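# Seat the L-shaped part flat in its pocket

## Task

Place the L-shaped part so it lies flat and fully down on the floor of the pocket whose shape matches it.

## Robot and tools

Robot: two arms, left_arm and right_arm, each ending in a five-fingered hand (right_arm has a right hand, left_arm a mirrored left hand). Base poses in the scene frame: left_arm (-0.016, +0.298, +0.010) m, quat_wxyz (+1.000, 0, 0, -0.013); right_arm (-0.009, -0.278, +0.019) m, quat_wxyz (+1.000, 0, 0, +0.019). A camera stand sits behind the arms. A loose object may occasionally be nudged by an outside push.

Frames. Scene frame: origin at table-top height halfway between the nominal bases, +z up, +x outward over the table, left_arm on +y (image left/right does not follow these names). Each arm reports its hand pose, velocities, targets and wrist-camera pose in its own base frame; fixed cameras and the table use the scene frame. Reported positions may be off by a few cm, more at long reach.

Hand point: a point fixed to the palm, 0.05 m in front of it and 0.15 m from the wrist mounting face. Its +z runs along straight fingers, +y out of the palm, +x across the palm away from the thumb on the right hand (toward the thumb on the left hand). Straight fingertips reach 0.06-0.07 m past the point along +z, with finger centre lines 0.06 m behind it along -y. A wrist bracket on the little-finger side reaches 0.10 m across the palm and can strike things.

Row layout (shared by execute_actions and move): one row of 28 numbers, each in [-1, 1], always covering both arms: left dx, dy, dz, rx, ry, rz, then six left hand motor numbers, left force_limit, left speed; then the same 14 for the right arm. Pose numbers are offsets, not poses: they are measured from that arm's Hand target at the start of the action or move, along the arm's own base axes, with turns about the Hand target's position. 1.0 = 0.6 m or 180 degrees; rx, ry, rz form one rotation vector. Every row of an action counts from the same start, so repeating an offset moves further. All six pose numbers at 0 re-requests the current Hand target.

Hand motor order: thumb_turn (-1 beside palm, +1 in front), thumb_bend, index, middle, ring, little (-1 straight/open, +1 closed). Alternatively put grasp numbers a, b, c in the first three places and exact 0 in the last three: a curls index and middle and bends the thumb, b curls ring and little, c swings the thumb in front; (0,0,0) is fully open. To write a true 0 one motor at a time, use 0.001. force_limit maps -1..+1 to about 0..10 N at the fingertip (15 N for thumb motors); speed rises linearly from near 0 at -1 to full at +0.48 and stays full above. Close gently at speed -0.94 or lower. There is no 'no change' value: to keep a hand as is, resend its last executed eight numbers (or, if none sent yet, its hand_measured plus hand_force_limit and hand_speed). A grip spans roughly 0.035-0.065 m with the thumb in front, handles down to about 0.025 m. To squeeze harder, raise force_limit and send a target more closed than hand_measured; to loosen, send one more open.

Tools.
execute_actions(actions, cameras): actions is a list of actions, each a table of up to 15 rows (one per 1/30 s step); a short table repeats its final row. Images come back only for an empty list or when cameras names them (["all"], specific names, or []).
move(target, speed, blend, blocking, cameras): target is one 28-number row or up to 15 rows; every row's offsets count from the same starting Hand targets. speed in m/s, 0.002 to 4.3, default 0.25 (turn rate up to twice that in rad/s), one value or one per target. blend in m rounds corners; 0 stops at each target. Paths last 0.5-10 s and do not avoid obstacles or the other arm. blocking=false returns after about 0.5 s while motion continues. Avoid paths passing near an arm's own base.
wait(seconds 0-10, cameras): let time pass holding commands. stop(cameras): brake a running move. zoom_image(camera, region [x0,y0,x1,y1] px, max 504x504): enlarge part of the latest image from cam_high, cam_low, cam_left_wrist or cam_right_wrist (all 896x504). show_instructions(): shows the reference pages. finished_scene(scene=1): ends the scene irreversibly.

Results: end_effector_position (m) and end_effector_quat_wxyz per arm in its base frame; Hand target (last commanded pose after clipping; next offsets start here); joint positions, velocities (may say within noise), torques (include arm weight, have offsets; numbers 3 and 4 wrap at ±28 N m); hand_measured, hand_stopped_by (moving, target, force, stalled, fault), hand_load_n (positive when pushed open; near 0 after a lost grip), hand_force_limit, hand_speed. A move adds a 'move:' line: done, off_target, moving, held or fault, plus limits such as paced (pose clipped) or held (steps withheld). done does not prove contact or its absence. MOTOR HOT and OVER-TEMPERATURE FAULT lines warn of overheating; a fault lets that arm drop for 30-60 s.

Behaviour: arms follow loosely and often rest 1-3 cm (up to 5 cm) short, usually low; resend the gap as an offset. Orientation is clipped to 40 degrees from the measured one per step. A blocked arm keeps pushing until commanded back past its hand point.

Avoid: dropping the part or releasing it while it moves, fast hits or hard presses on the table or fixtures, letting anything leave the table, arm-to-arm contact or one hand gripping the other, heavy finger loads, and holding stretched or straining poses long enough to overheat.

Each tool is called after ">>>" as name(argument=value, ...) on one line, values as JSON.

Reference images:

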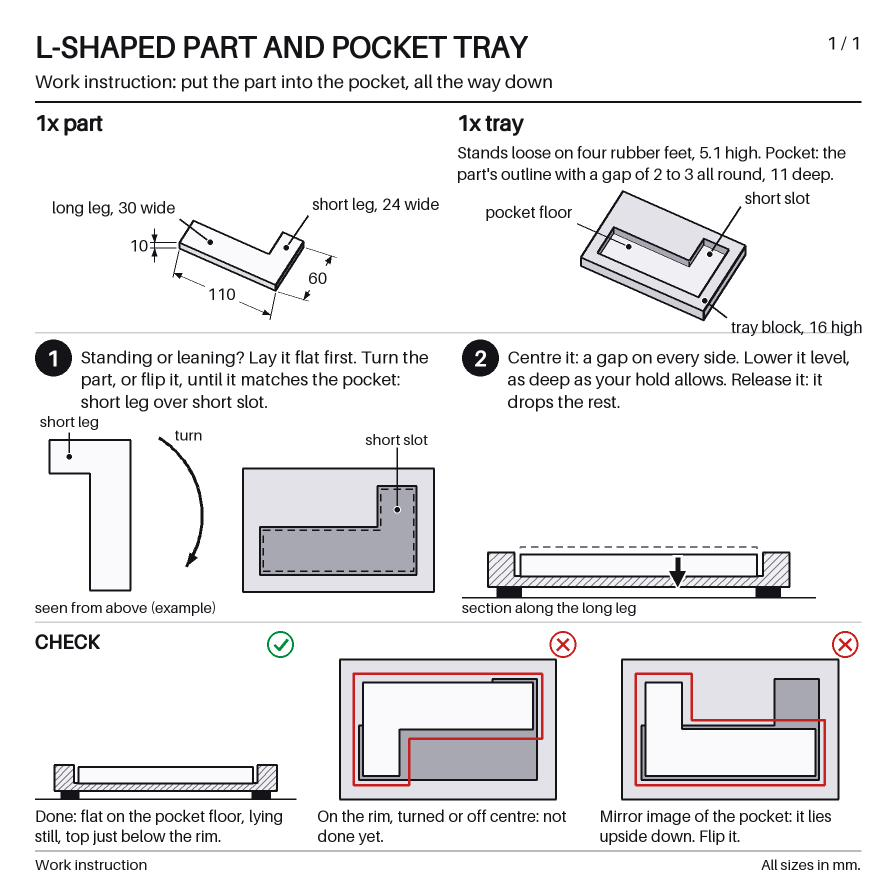

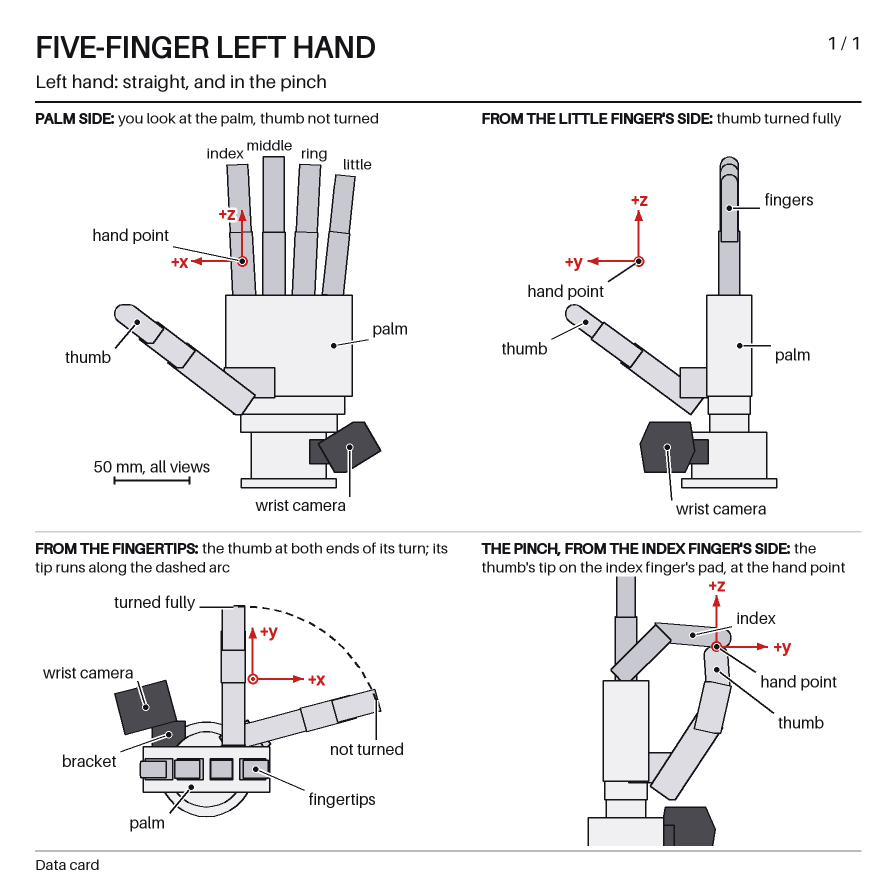

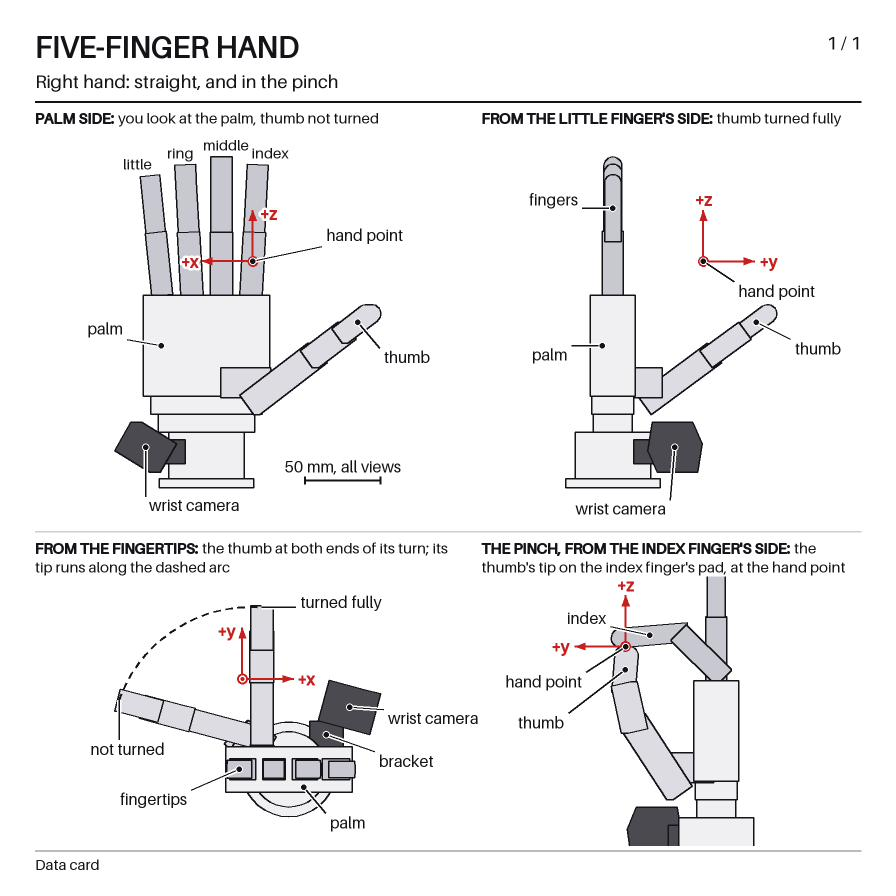

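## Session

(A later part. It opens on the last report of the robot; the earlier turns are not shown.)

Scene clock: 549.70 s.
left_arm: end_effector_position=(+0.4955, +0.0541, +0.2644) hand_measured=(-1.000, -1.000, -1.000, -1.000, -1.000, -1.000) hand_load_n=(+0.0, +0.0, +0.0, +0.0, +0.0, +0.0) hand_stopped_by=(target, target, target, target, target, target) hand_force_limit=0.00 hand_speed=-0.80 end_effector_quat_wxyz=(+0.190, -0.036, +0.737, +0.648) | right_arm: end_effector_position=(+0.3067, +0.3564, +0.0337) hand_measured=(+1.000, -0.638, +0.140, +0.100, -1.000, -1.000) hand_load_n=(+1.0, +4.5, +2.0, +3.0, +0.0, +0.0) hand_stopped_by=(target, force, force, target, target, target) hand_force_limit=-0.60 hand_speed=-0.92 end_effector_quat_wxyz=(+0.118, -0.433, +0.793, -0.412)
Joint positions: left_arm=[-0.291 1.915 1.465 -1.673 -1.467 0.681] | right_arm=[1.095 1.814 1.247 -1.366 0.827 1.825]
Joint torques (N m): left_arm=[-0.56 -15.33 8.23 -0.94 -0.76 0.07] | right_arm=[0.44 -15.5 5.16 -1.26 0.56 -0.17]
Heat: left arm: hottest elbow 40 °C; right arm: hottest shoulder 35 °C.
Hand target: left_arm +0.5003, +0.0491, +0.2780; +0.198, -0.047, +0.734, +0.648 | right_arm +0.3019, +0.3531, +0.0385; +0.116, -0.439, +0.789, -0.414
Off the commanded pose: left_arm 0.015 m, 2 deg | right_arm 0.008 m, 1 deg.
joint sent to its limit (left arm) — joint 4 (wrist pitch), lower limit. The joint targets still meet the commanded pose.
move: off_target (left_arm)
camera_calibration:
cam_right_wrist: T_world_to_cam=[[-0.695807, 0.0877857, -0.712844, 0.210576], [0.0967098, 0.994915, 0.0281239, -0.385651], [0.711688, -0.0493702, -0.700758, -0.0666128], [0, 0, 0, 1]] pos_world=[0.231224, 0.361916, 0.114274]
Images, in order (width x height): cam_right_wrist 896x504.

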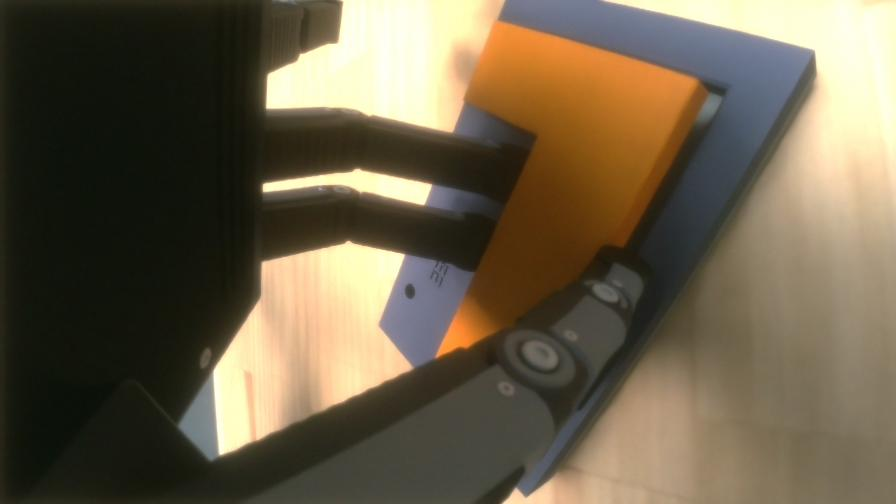

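>>> move(target=[0, 0, 0, 0, 0, 0, -1, -1, -1, -1, -1, -1, 0, -0.8, 0.0005, -0.0015, -0.0083, 0, 0, 0.0, 1, -0.2, 0.5, 0.1, -1, -1, -0.6, -0.92], cameras=["cam_right_wrist"], speed=0.03)

Scene clock: 573.17 s.
left_arm: end_effector_position=(+0.4955, +0.0541, +0.2644) hand_measured=(-1.000, -1.000, -1.000, -1.000, -1.000, -1.000) hand_load_n=(+0.0, +0.5, +0.0, +0.0, +0.0, +0.0) hand_stopped_by=(target, target, target, target, target, target) hand_force_limit=0.00 hand_speed=-0.80 end_effector_quat_wxyz=(+0.190, -0.036, +0.737, +0.648) | right_arm: end_effector_position=(+0.3051, +0.3532, +0.0315) hand_measured=(+1.000, -0.638, +0.140, +0.100, -1.000, -1.000) hand_load_n=(+0.5, +4.5, +1.5, +3.0, +0.0, +0.0) hand_stopped_by=(target, force, force, target, target, target) hand_force_limit=-0.60 hand_speed=-0.92 end_effector_quat_wxyz=(+0.115, -0.435, +0.792, -0.414)
Joint positions: left_arm=[-0.291 1.915 1.465 -1.673 -1.467 0.681] | right_arm=[1.095 1.814 1.239 -1.366 0.827 1.825]
Joint torques (N m): left_arm=[-0.56 -15.33 8.23 -0.94 -0.76 0.07] | right_arm=[0.67 -14.97 5.2 -0.68 0.58 -0.21]
Heat: left arm: hottest elbow 40 °C; right arm: hottest shoulder 36 °C.
Hand target: left_arm +0.5003, +0.0491, +0.2780; +0.198, -0.047, +0.734, +0.648 | right_arm +0.3021, +0.3520, +0.0334; +0.116, -0.439, +0.789, -0.414
Off the commanded pose: left_arm 0.015 m, 2 deg | right_arm 0.004 m, 1 deg.
joint sent to its limit (left arm) — joint 4 (wrist pitch), lower limit. The joint targets still meet the commanded pose.
move: off_target (left_arm)
camera_calibration:
cam_right_wrist: T_world_to_cam=[[-0.698406, 0.0827235, -0.710905, 0.210674], [0.0967857, 0.99509, 0.0207083, -0.382017], [0.709127, -0.0543426, -0.702983, -0.0645977], [0, 0, 0, 1]] pos_world=[0.229918, 0.359203, 0.112269]
Images, in order (width x height): cam_right_wrist 896x504.

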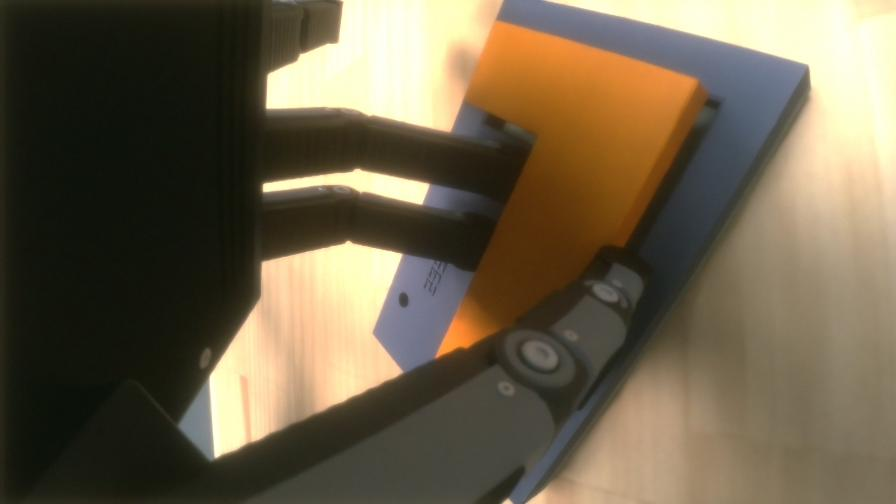

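>>> move(target=[0, 0, 0, 0, 0, 0, -1, -1, -1, -1, -1, -1, 0, -0.8, 0.0102, 0.0117, 0.0, 0.0102, -0.0055, 0.0, 1, -0.2, 0.5, 0.1, -1, -1, -0.6, -0.92], cameras=["cam_right_wrist"], speed=0.03)

Scene clock: 587.53 s.
left_arm: end_effector_position=(+0.4955, +0.0541, +0.2644) hand_measured=(-1.000, -1.000, -1.000, -1.000, -1.000, -1.000) hand_load_n=(+0.0, +0.0, +0.0, +0.0, +0.0, +0.0) hand_stopped_by=(target, target, target, target, target, target) hand_force_limit=0.00 hand_speed=-0.80 end_effector_quat_wxyz=(+0.190, -0.036, +0.737, +0.648) | right_arm: end_effector_position=(+0.3078, +0.3585, +0.0305) hand_measured=(+1.000, -0.638, +0.140, +0.100, -1.000, -1.000) hand_load_n=(+0.5, +4.5, +2.0, +3.0, +0.0, +0.0) hand_stopped_by=(target, force, force, target, target, target) hand_force_limit=-0.60 hand_speed=-0.92 end_effector_quat_wxyz=(+0.124, -0.431, +0.795, -0.408)
Joint positions: left_arm=[-0.291 1.915 1.465 -1.673 -1.467 0.681] | right_arm=[1.095 1.814 1.239 -1.341 0.828 1.824]
Joint torques (N m): left_arm=[-0.56 -15.33 8.23 -0.94 -0.76 0.07] | right_arm=[-0.03 -15.21 5.27 -0.06 0.67 -0.24]
Heat: left arm: hottest elbow 41 °C; right arm: hottest shoulder 36 °C.
Hand target: left_arm +0.5003, +0.0491, +0.2780; +0.198, -0.047, +0.734, +0.648 | right_arm +0.3083, +0.3591, +0.0334; +0.130, -0.434, +0.794, -0.405
Off the commanded pose: left_arm 0.015 m, 2 deg | right_arm 0.003 m, 1 deg.
joint sent to its limit (left arm) — joint 4 (wrist pitch), lower limit. The joint targets still meet the commanded pose.
move: off_target (left_arm)
camera_calibration:
cam_right_wrist: T_world_to_cam=[[-0.690792, 0.0969651, -0.716522, 0.204073], [0.0953315, 0.99453, 0.042679, -0.387563], [0.716741, -0.0388248, -0.696257, -0.0750848], [0, 0, 0, 1]] pos_world=[0.231736, 0.36274, 0.110485]
Images, in order (width x height): cam_right_wrist 896x504.

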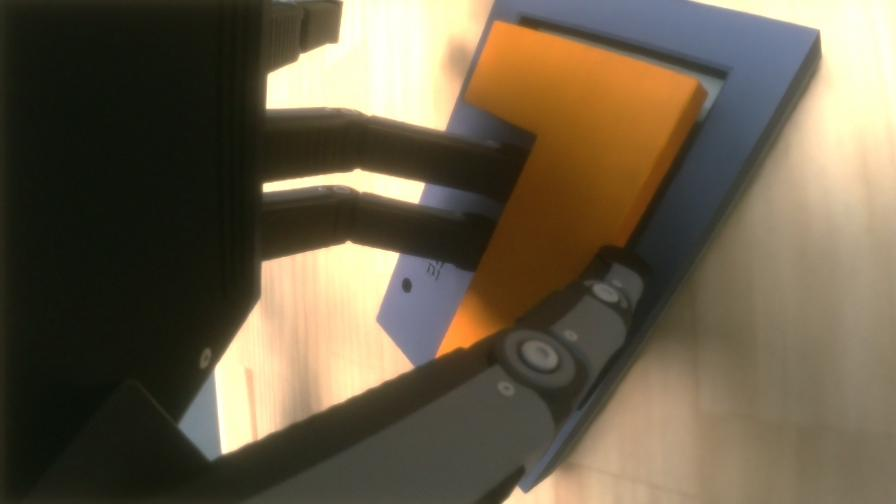

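>>> move(target=[0, 0, 0, 0, 0, 0, -1, -1, -1, -1, -1, -1, 0, -0.8, -0.0102, -0.0117, 0.0, -0.0102, 0.0055, 0.0, 1, -0.2, 0.5, 0.1, -1, -1, -0.6, -0.92], cameras=["cam_right_wrist"], speed=0.03)

Scene clock: 592.67 s.
left_arm: end_effector_position=(+0.4955, +0.0541, +0.2644) hand_measured=(-1.000, -1.000, -1.000, -1.000, -1.000, -1.000) hand_load_n=(+0.0, +0.0, -0.5, +0.0, +0.0, +0.0) hand_stopped_by=(target, target, target, target, target, target) hand_force_limit=0.00 hand_speed=-0.80 end_effector_quat_wxyz=(+0.190, -0.036, +0.737, +0.648) | right_arm: end_effector_position=(+0.3067, +0.3563, +0.0309) hand_measured=(+1.000, -0.638, +0.140, +0.100, -1.000, -1.000) hand_load_n=(+1.0, +4.5, +2.0, +3.0, +0.0, +0.0) hand_stopped_by=(target, force, force, target, target, target) hand_force_limit=-0.60 hand_speed=-0.92 end_effector_quat_wxyz=(+0.120, -0.433, +0.793, -0.410)
Joint positions: left_arm=[-0.291 1.915 1.465 -1.673 -1.467 0.681] | right_arm=[1.095 1.814 1.239 -1.351 0.828 1.823]
Joint torques (N m): left_arm=[-0.56 -15.33 8.23 -0.94 -0.76 0.07] | right_arm=[0.32 -15.27 5.12 -1.22 0.58 -0.17]
Heat: left arm: hottest elbow 41 °C; right arm: hottest shoulder 36 °C.
Hand target: left_arm +0.5003, +0.0491, +0.2780; +0.198, -0.047, +0.734, +0.648 | right_arm +0.3021, +0.3521, +0.0334; +0.116, -0.439, +0.789, -0.414
Off the commanded pose: left_arm 0.015 m, 2 deg | right_arm 0.007 m, 1 deg.
joint sent to its limit (left arm) — joint 4 (wrist pitch), lower limit. The joint targets still meet the commanded pose.
move: off_target (left_arm)
camera_calibration:
cam_right_wrist: T_world_to_cam=[[-0.694365, 0.0901235, -0.713957, 0.20724], [0.0952937, 0.994905, 0.032909, -0.385052], [0.713285, -0.0451847, -0.699416, -0.0705654], [0, 0, 0, 1]] pos_world=[0.230927, 0.361224, 0.111278]
Images, in order (width x height): cam_right_wrist 896x504.

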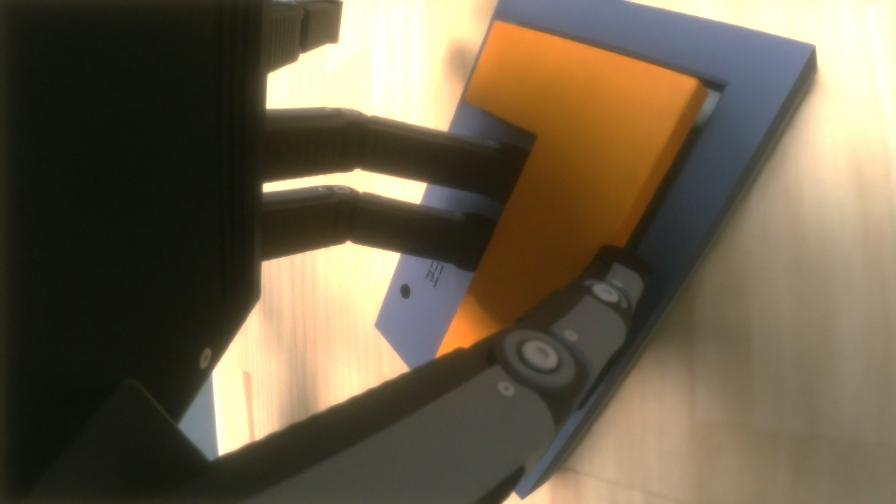

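>>> zoom_image(camera="cam_right_wrist", region=[640, 20, 840, 220])

>>> zoom_image(camera="cam_right_wrist", region=[440, 0, 640, 160])

Scaled by 2.520 from the camera's 896x504 image, which has a finer 1280x720 frame.

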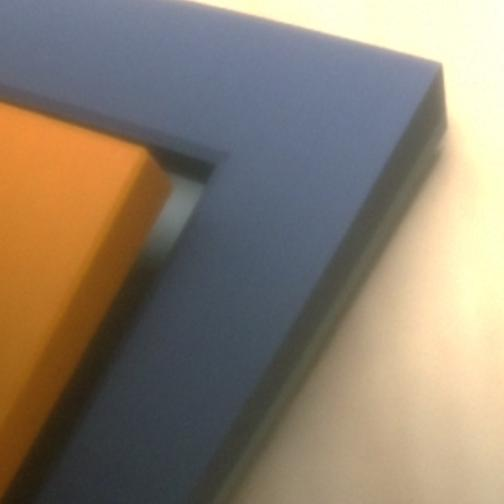

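Scaled by 2.520 from the camera's 896x504 image, which has a finer 1280x720 frame.

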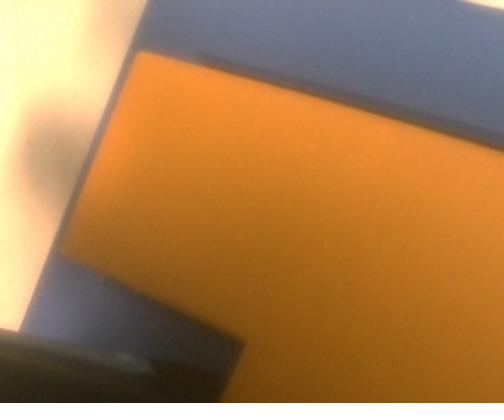

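>>> execute_actions(actions=[[[0, 0, 0, 0, 0, 0, -1, -1, -1, -1, -1, -1, 0, -0.8, 0.0, 0.0, 0.0, 0, 0, 0, 1, -0.75, 0.5, 0.1, -1, -1, -0.6, -0.93]]], cameras=["cam_right_wrist", "cam_high", "cam_low"])

Scene clock: 610.73 s.
left_arm: end_effector_position=(+0.4955, +0.0541, +0.2644) hand_measured=(-1.000, -1.000, -1.000, -1.000, -1.000, -1.000) hand_load_n=(+0.0, +0.0, +0.0, +0.0, +0.0, +0.0) hand_stopped_by=(target, target, target, target, target, target) hand_force_limit=0.00 hand_speed=-0.80 end_effector_quat_wxyz=(+0.190, -0.036, +0.737, +0.648) | right_arm: end_effector_position=(+0.3067, +0.3563, +0.0309) hand_measured=(+1.000, -0.750, +0.142, +0.100, -1.000, -1.000) hand_load_n=(+0.0, +0.0, +0.0, +0.0, +0.0, +0.0) hand_stopped_by=(target, target, force, target, target, target) hand_force_limit=-0.60 hand_speed=-0.93 end_effector_quat_wxyz=(+0.120, -0.433, +0.793, -0.410)
Joint positions: left_arm=[-0.291 1.915 1.465 -1.673 -1.467 0.681] | right_arm=[1.095 1.814 1.239 -1.351 0.828 1.823]
Joint torques (N m): left_arm=[-0.56 -15.27 8.23 -0.92 -0.76 0.07] | right_arm=[0.44 -15.09 5.18 -1.21 0.56 -0.18]
Heat: left arm: hottest elbow 41 °C; right arm: hottest shoulder 36 °C.
Hand target: left_arm +0.5003, +0.0491, +0.2780; +0.198, -0.047, +0.734, +0.648 | right_arm +0.3021, +0.3521, +0.0334; +0.116, -0.439, +0.789, -0.414
Off the commanded pose: left_arm 0.015 m, 2 deg | right_arm 0.007 m, 1 deg.
joint sent to its limit (left arm) — joint 4 (wrist pitch), lower limit. The joint targets still meet the commanded pose.
camera_calibration:
cam_right_wrist: T_world_to_cam=[[-0.694365, 0.0901235, -0.713957, 0.20724], [0.0952937, 0.994905, 0.032909, -0.385052], [0.713285, -0.0451847, -0.699416, -0.0705654], [0, 0, 0, 1]] pos_world=[0.230927, 0.361224, 0.111278]
Images, in order (width x height): cam_high 896x504, cam_low 896x504, cam_right_wrist 896x504.

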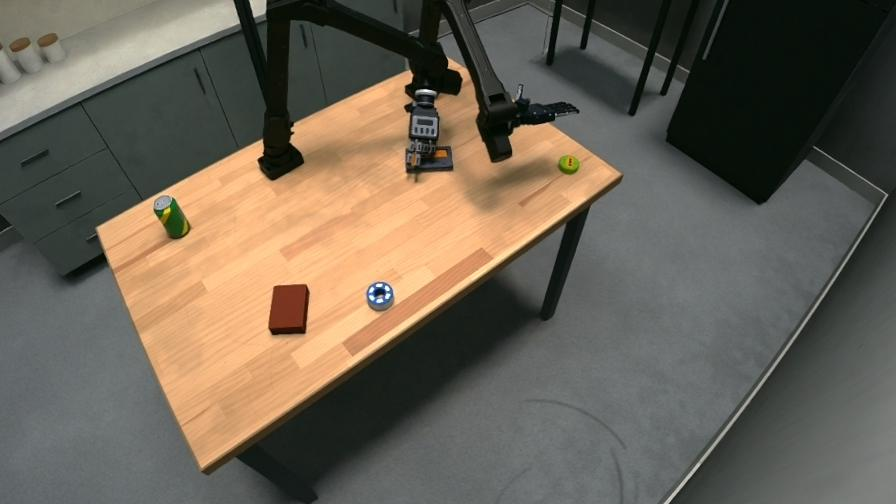

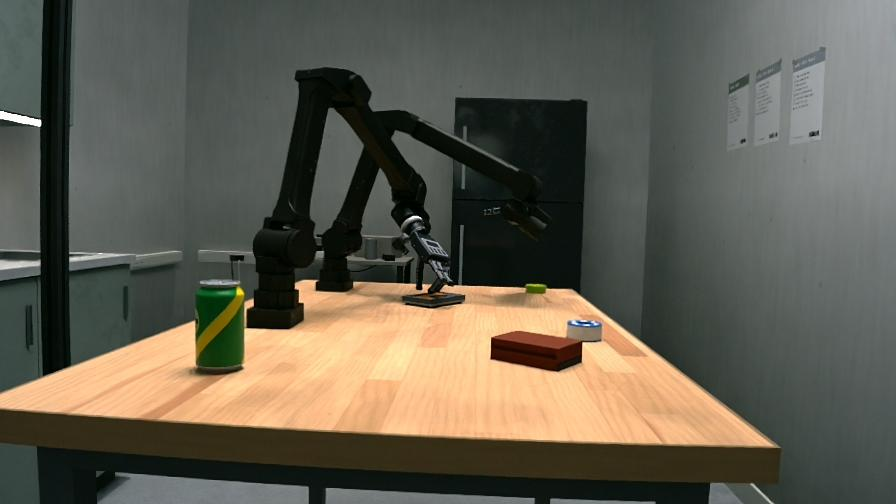

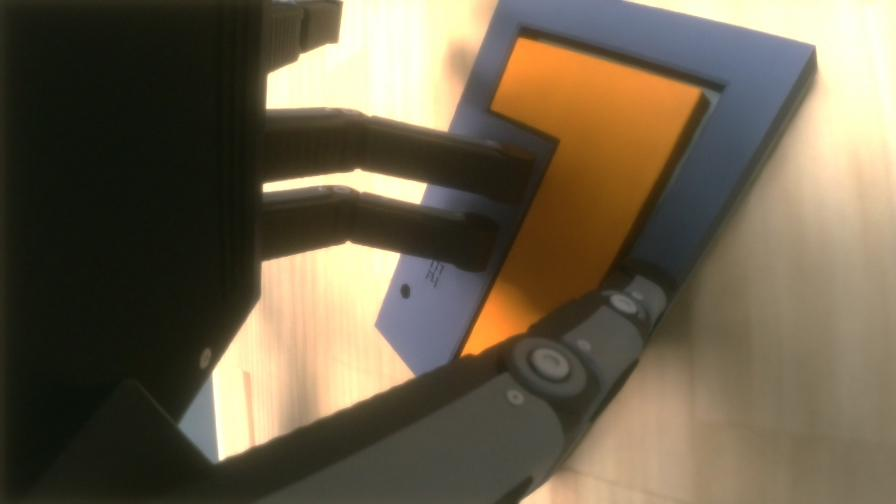

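>>> move(target=[0, 0, 0, 0, 0, 0, -1, -1, -1, -1, -1, -1, 0, -0.8, 0.0, 0.0, 0.15, 0, 0, 0, 1, -0.75, 0.5, 0.1, -1, -1, -0.6, -0.93], cameras=["cam_right_wrist", "cam_high", "cam_low"], speed=0.08)

Scene clock: 615.30 s.
left_arm: end_effector_position=(+0.4955, +0.0541, +0.2644) hand_measured=(-1.000, -1.000, -1.000, -1.000, -1.000, -1.000) hand_load_n=(+0.0, +0.0, +0.0, +0.0, +0.0, +0.0) hand_stopped_by=(target, target, target, target, target, target) hand_force_limit=0.00 hand_speed=-0.80 end_effector_quat_wxyz=(+0.190, -0.036, +0.737, +0.648) | right_arm: end_effector_position=(+0.2965, +0.3366, +0.1051) hand_measured=(+1.000, -0.750, +0.142, +0.100, -1.000, -1.000) hand_load_n=(+0.0, +0.0, +0.0, +0.0, +0.0, +0.0) hand_stopped_by=(target, target, force, target, target, target) hand_force_limit=-0.60 hand_speed=-0.93 end_effector_quat_wxyz=(+0.101, -0.441, +0.785, -0.424)
Joint positions: left_arm=[-0.291 1.915 1.465 -1.673 -1.467 0.681] | right_arm=[1.095 1.704 1.297 -1.572 0.828 1.823]
Joint torques (N m): left_arm=[-0.56 -15.33 8.21 -0.92 -0.76 0.07] | right_arm=[0.32 -14.04 9.84 -1.47 0.55 -0.2]
Heat: left arm: hottest elbow 41 °C; right arm: hottest shoulder 36 °C.
Hand target: left_arm +0.5003, +0.0491, +0.2780; +0.198, -0.047, +0.734, +0.648 | right_arm +0.3022, +0.3522, +0.1235; +0.116, -0.439, +0.789, -0.414
Off the commanded pose: left_arm 0.015 m, 2 deg | right_arm 0.025 m, 2 deg.
joint sent to its limit (left arm) — joint 4 (wrist pitch), lower limit. The joint targets still meet the commanded pose.
move: off_target (left_arm, right_arm)
camera_calibration:
cam_right_wrist: T_world_to_cam=[[-0.71138, 0.0570649, -0.700487, 0.269729], [0.0955632, 0.995295, -0.015968, -0.362023], [0.69628, -0.0783001, -0.713486, 0.00530099], [0, 0, 0, 1]] pos_world=[0.222785, 0.345343, 0.186943]
Images, in order (width x height): cam_high 896x504, cam_low 896x504, cam_right_wrist 896x504.

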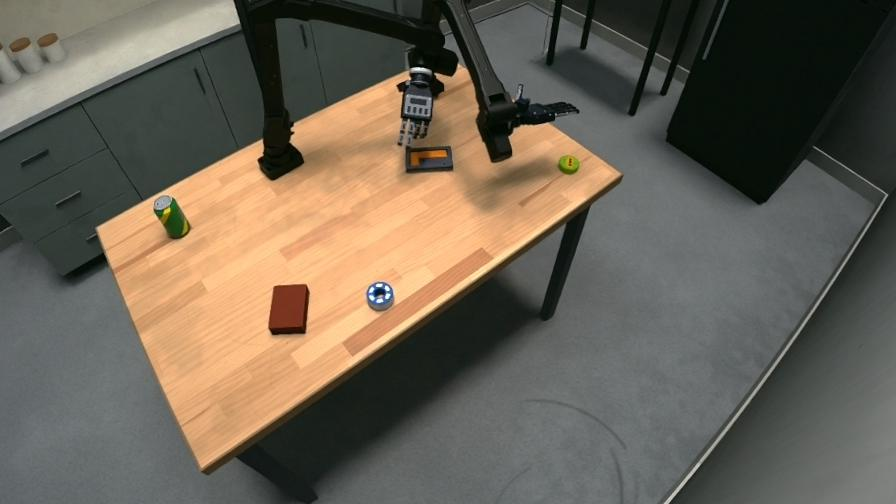

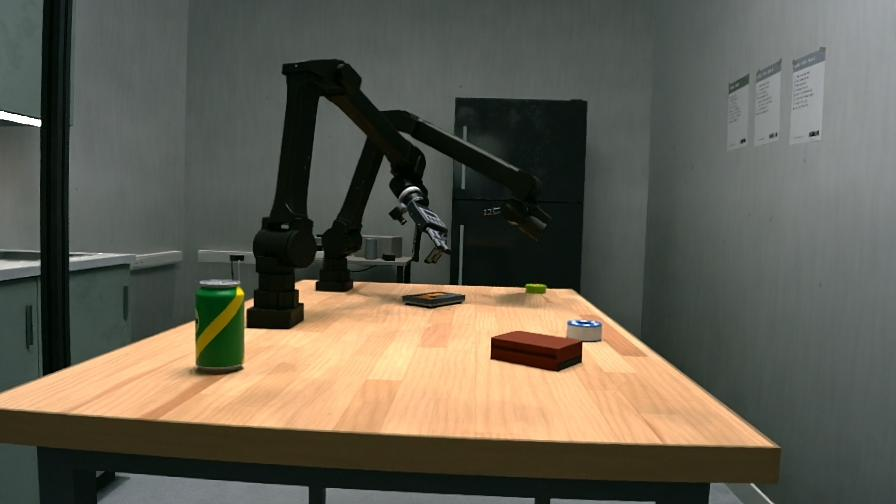

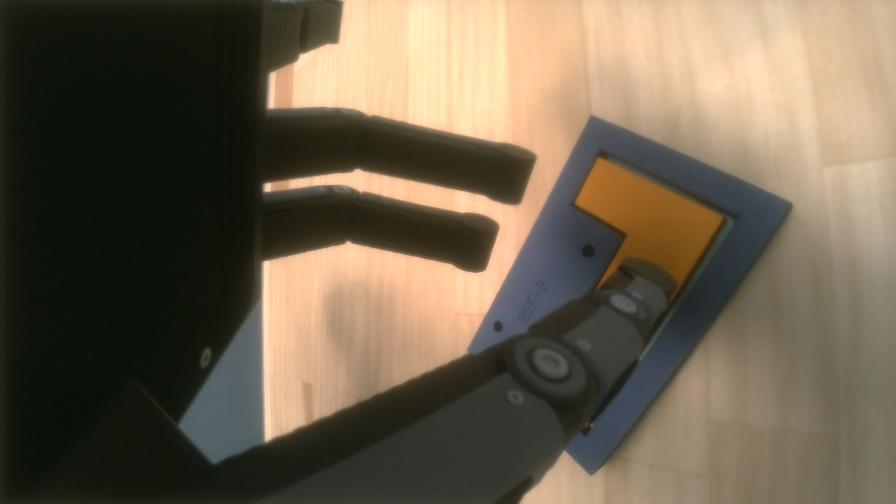

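>>> zoom_image(camera="cam_high", region=[395, 136, 467, 184])

>>> zoom_image(camera="cam_right_wrist", region=[460, 100, 800, 440])

>>> zoom_image(camera="cam_low", region=[395, 280, 475, 315])

Scaled by 7.000 from the camera's 896x504 image, which has a finer 1280x720 frame.

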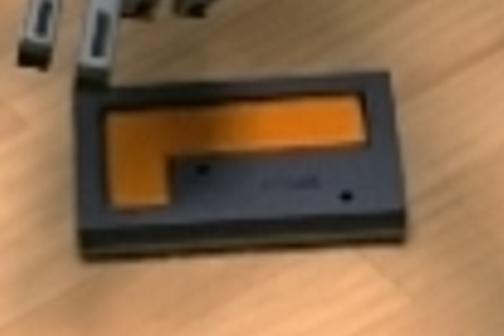

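Scaled by 1.482 from the camera's 896x504 image, which has a finer 1280x720 frame.

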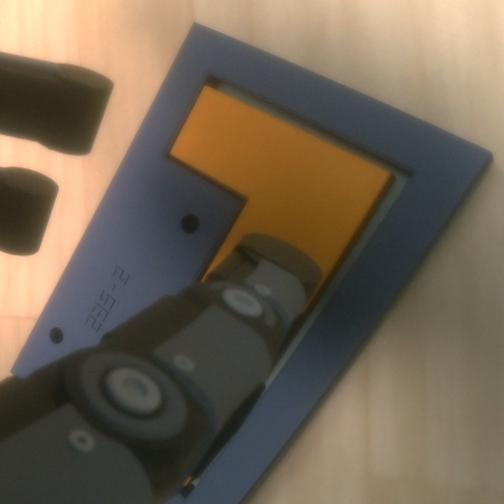

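Scaled by 6.300 from the camera's 896x504 image, which has a finer 1280x720 frame.

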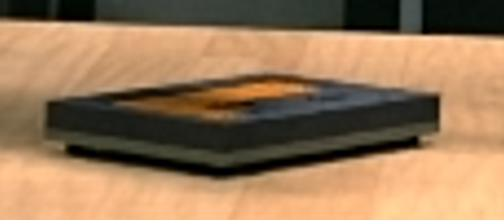

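>>> execute_actions(actions=[[[0, 0, 0, 0, 0, 0, -1, -1, -1, -1, -1, -1, 0, -0.8, 0.0, 0.0, 0.0, 0, 0, 0, -1, -0.9, 0.0, 0.0, -1, -1, -0.2, -0.1]]], cameras=["cam_right_wrist"])

Scene clock: 635.57 s.
left_arm: end_effector_position=(+0.4955, +0.0541, +0.2644) hand_measured=(-1.000, -1.000, -1.000, -1.000, -1.000, -1.000) hand_load_n=(+0.0, +0.0, +0.0, +0.0, +0.0, +0.0) hand_stopped_by=(target, target, target, target, target, target) hand_force_limit=0.00 hand_speed=-0.80 end_effector_quat_wxyz=(+0.190, -0.036, +0.737, +0.648) | right_arm: end_effector_position=(+0.2965, +0.3366, +0.1051) hand_measured=(-1.000, -0.900, +0.000, +0.000, -1.000, -1.000) hand_load_n=(-0.5, +0.0, +0.0, +0.0, +0.0, +0.0) hand_stopped_by=(target, target, target, target, target, target) hand_force_limit=-0.20 hand_speed=-0.10 end_effector_quat_wxyz=(+0.101, -0.441, +0.785, -0.424)
Joint positions: left_arm=[-0.291 1.915 1.465 -1.673 -1.467 0.681] | right_arm=[1.095 1.704 1.297 -1.572 0.828 1.823]
Joint torques (N m): left_arm=[-0.56 -15.33 8.23 -0.94 -0.76 0.07] | right_arm=[0.56 -14.15 9.84 -1.26 0.56 -0.15]
Heat: left arm: hottest elbow 41 °C; right arm: hottest shoulder 35 °C.
Hand target: left_arm +0.5003, +0.0491, +0.2780; +0.198, -0.047, +0.734, +0.648 | right_arm +0.3022, +0.3522, +0.1235; +0.116, -0.439, +0.789, -0.414
Off the commanded pose: left_arm 0.015 m, 2 deg | right_arm 0.025 m, 2 deg.
joint sent to its limit (left arm) — joint 4 (wrist pitch), lower limit. The joint targets still meet the commanded pose.
camera_calibration:
cam_right_wrist: T_world_to_cam=[[-0.71138, 0.0570649, -0.700487, 0.269729], [0.0955632, 0.995295, -0.015968, -0.362023], [0.69628, -0.0783001, -0.713486, 0.00530099], [0, 0, 0, 1]] pos_world=[0.222785, 0.345343, 0.186943]
Images, in order (width x height): cam_right_wrist 896x504.

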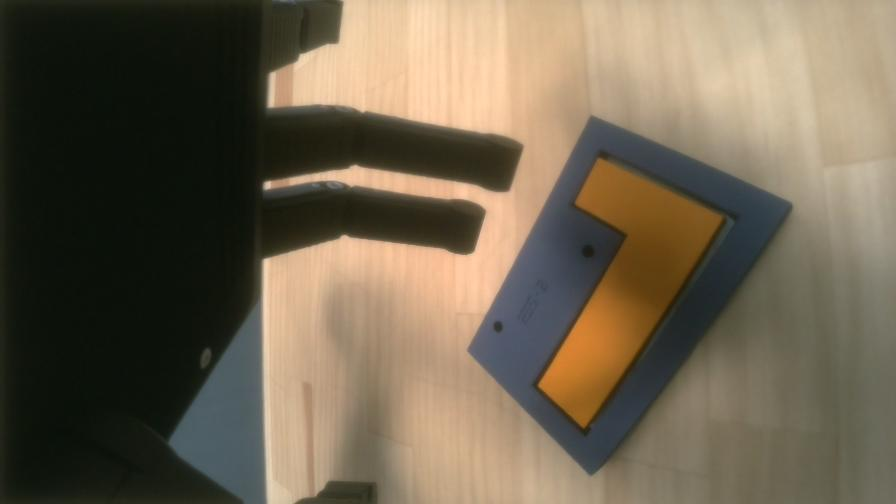

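>>> zoom_image(camera="cam_right_wrist", region=[500, 130, 760, 450])

Scaled by 1.575 from the camera's 896x504 image, which has a finer 1280x720 frame.

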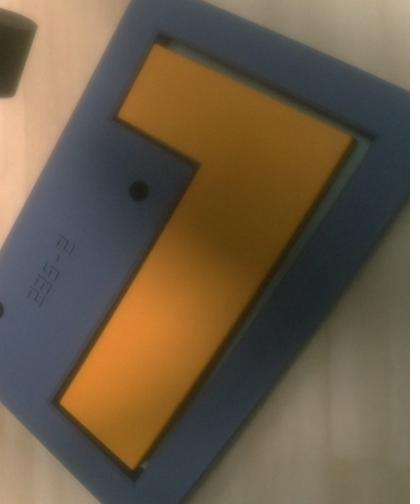

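>>> finished_scene()

The scene is finished: the task was done.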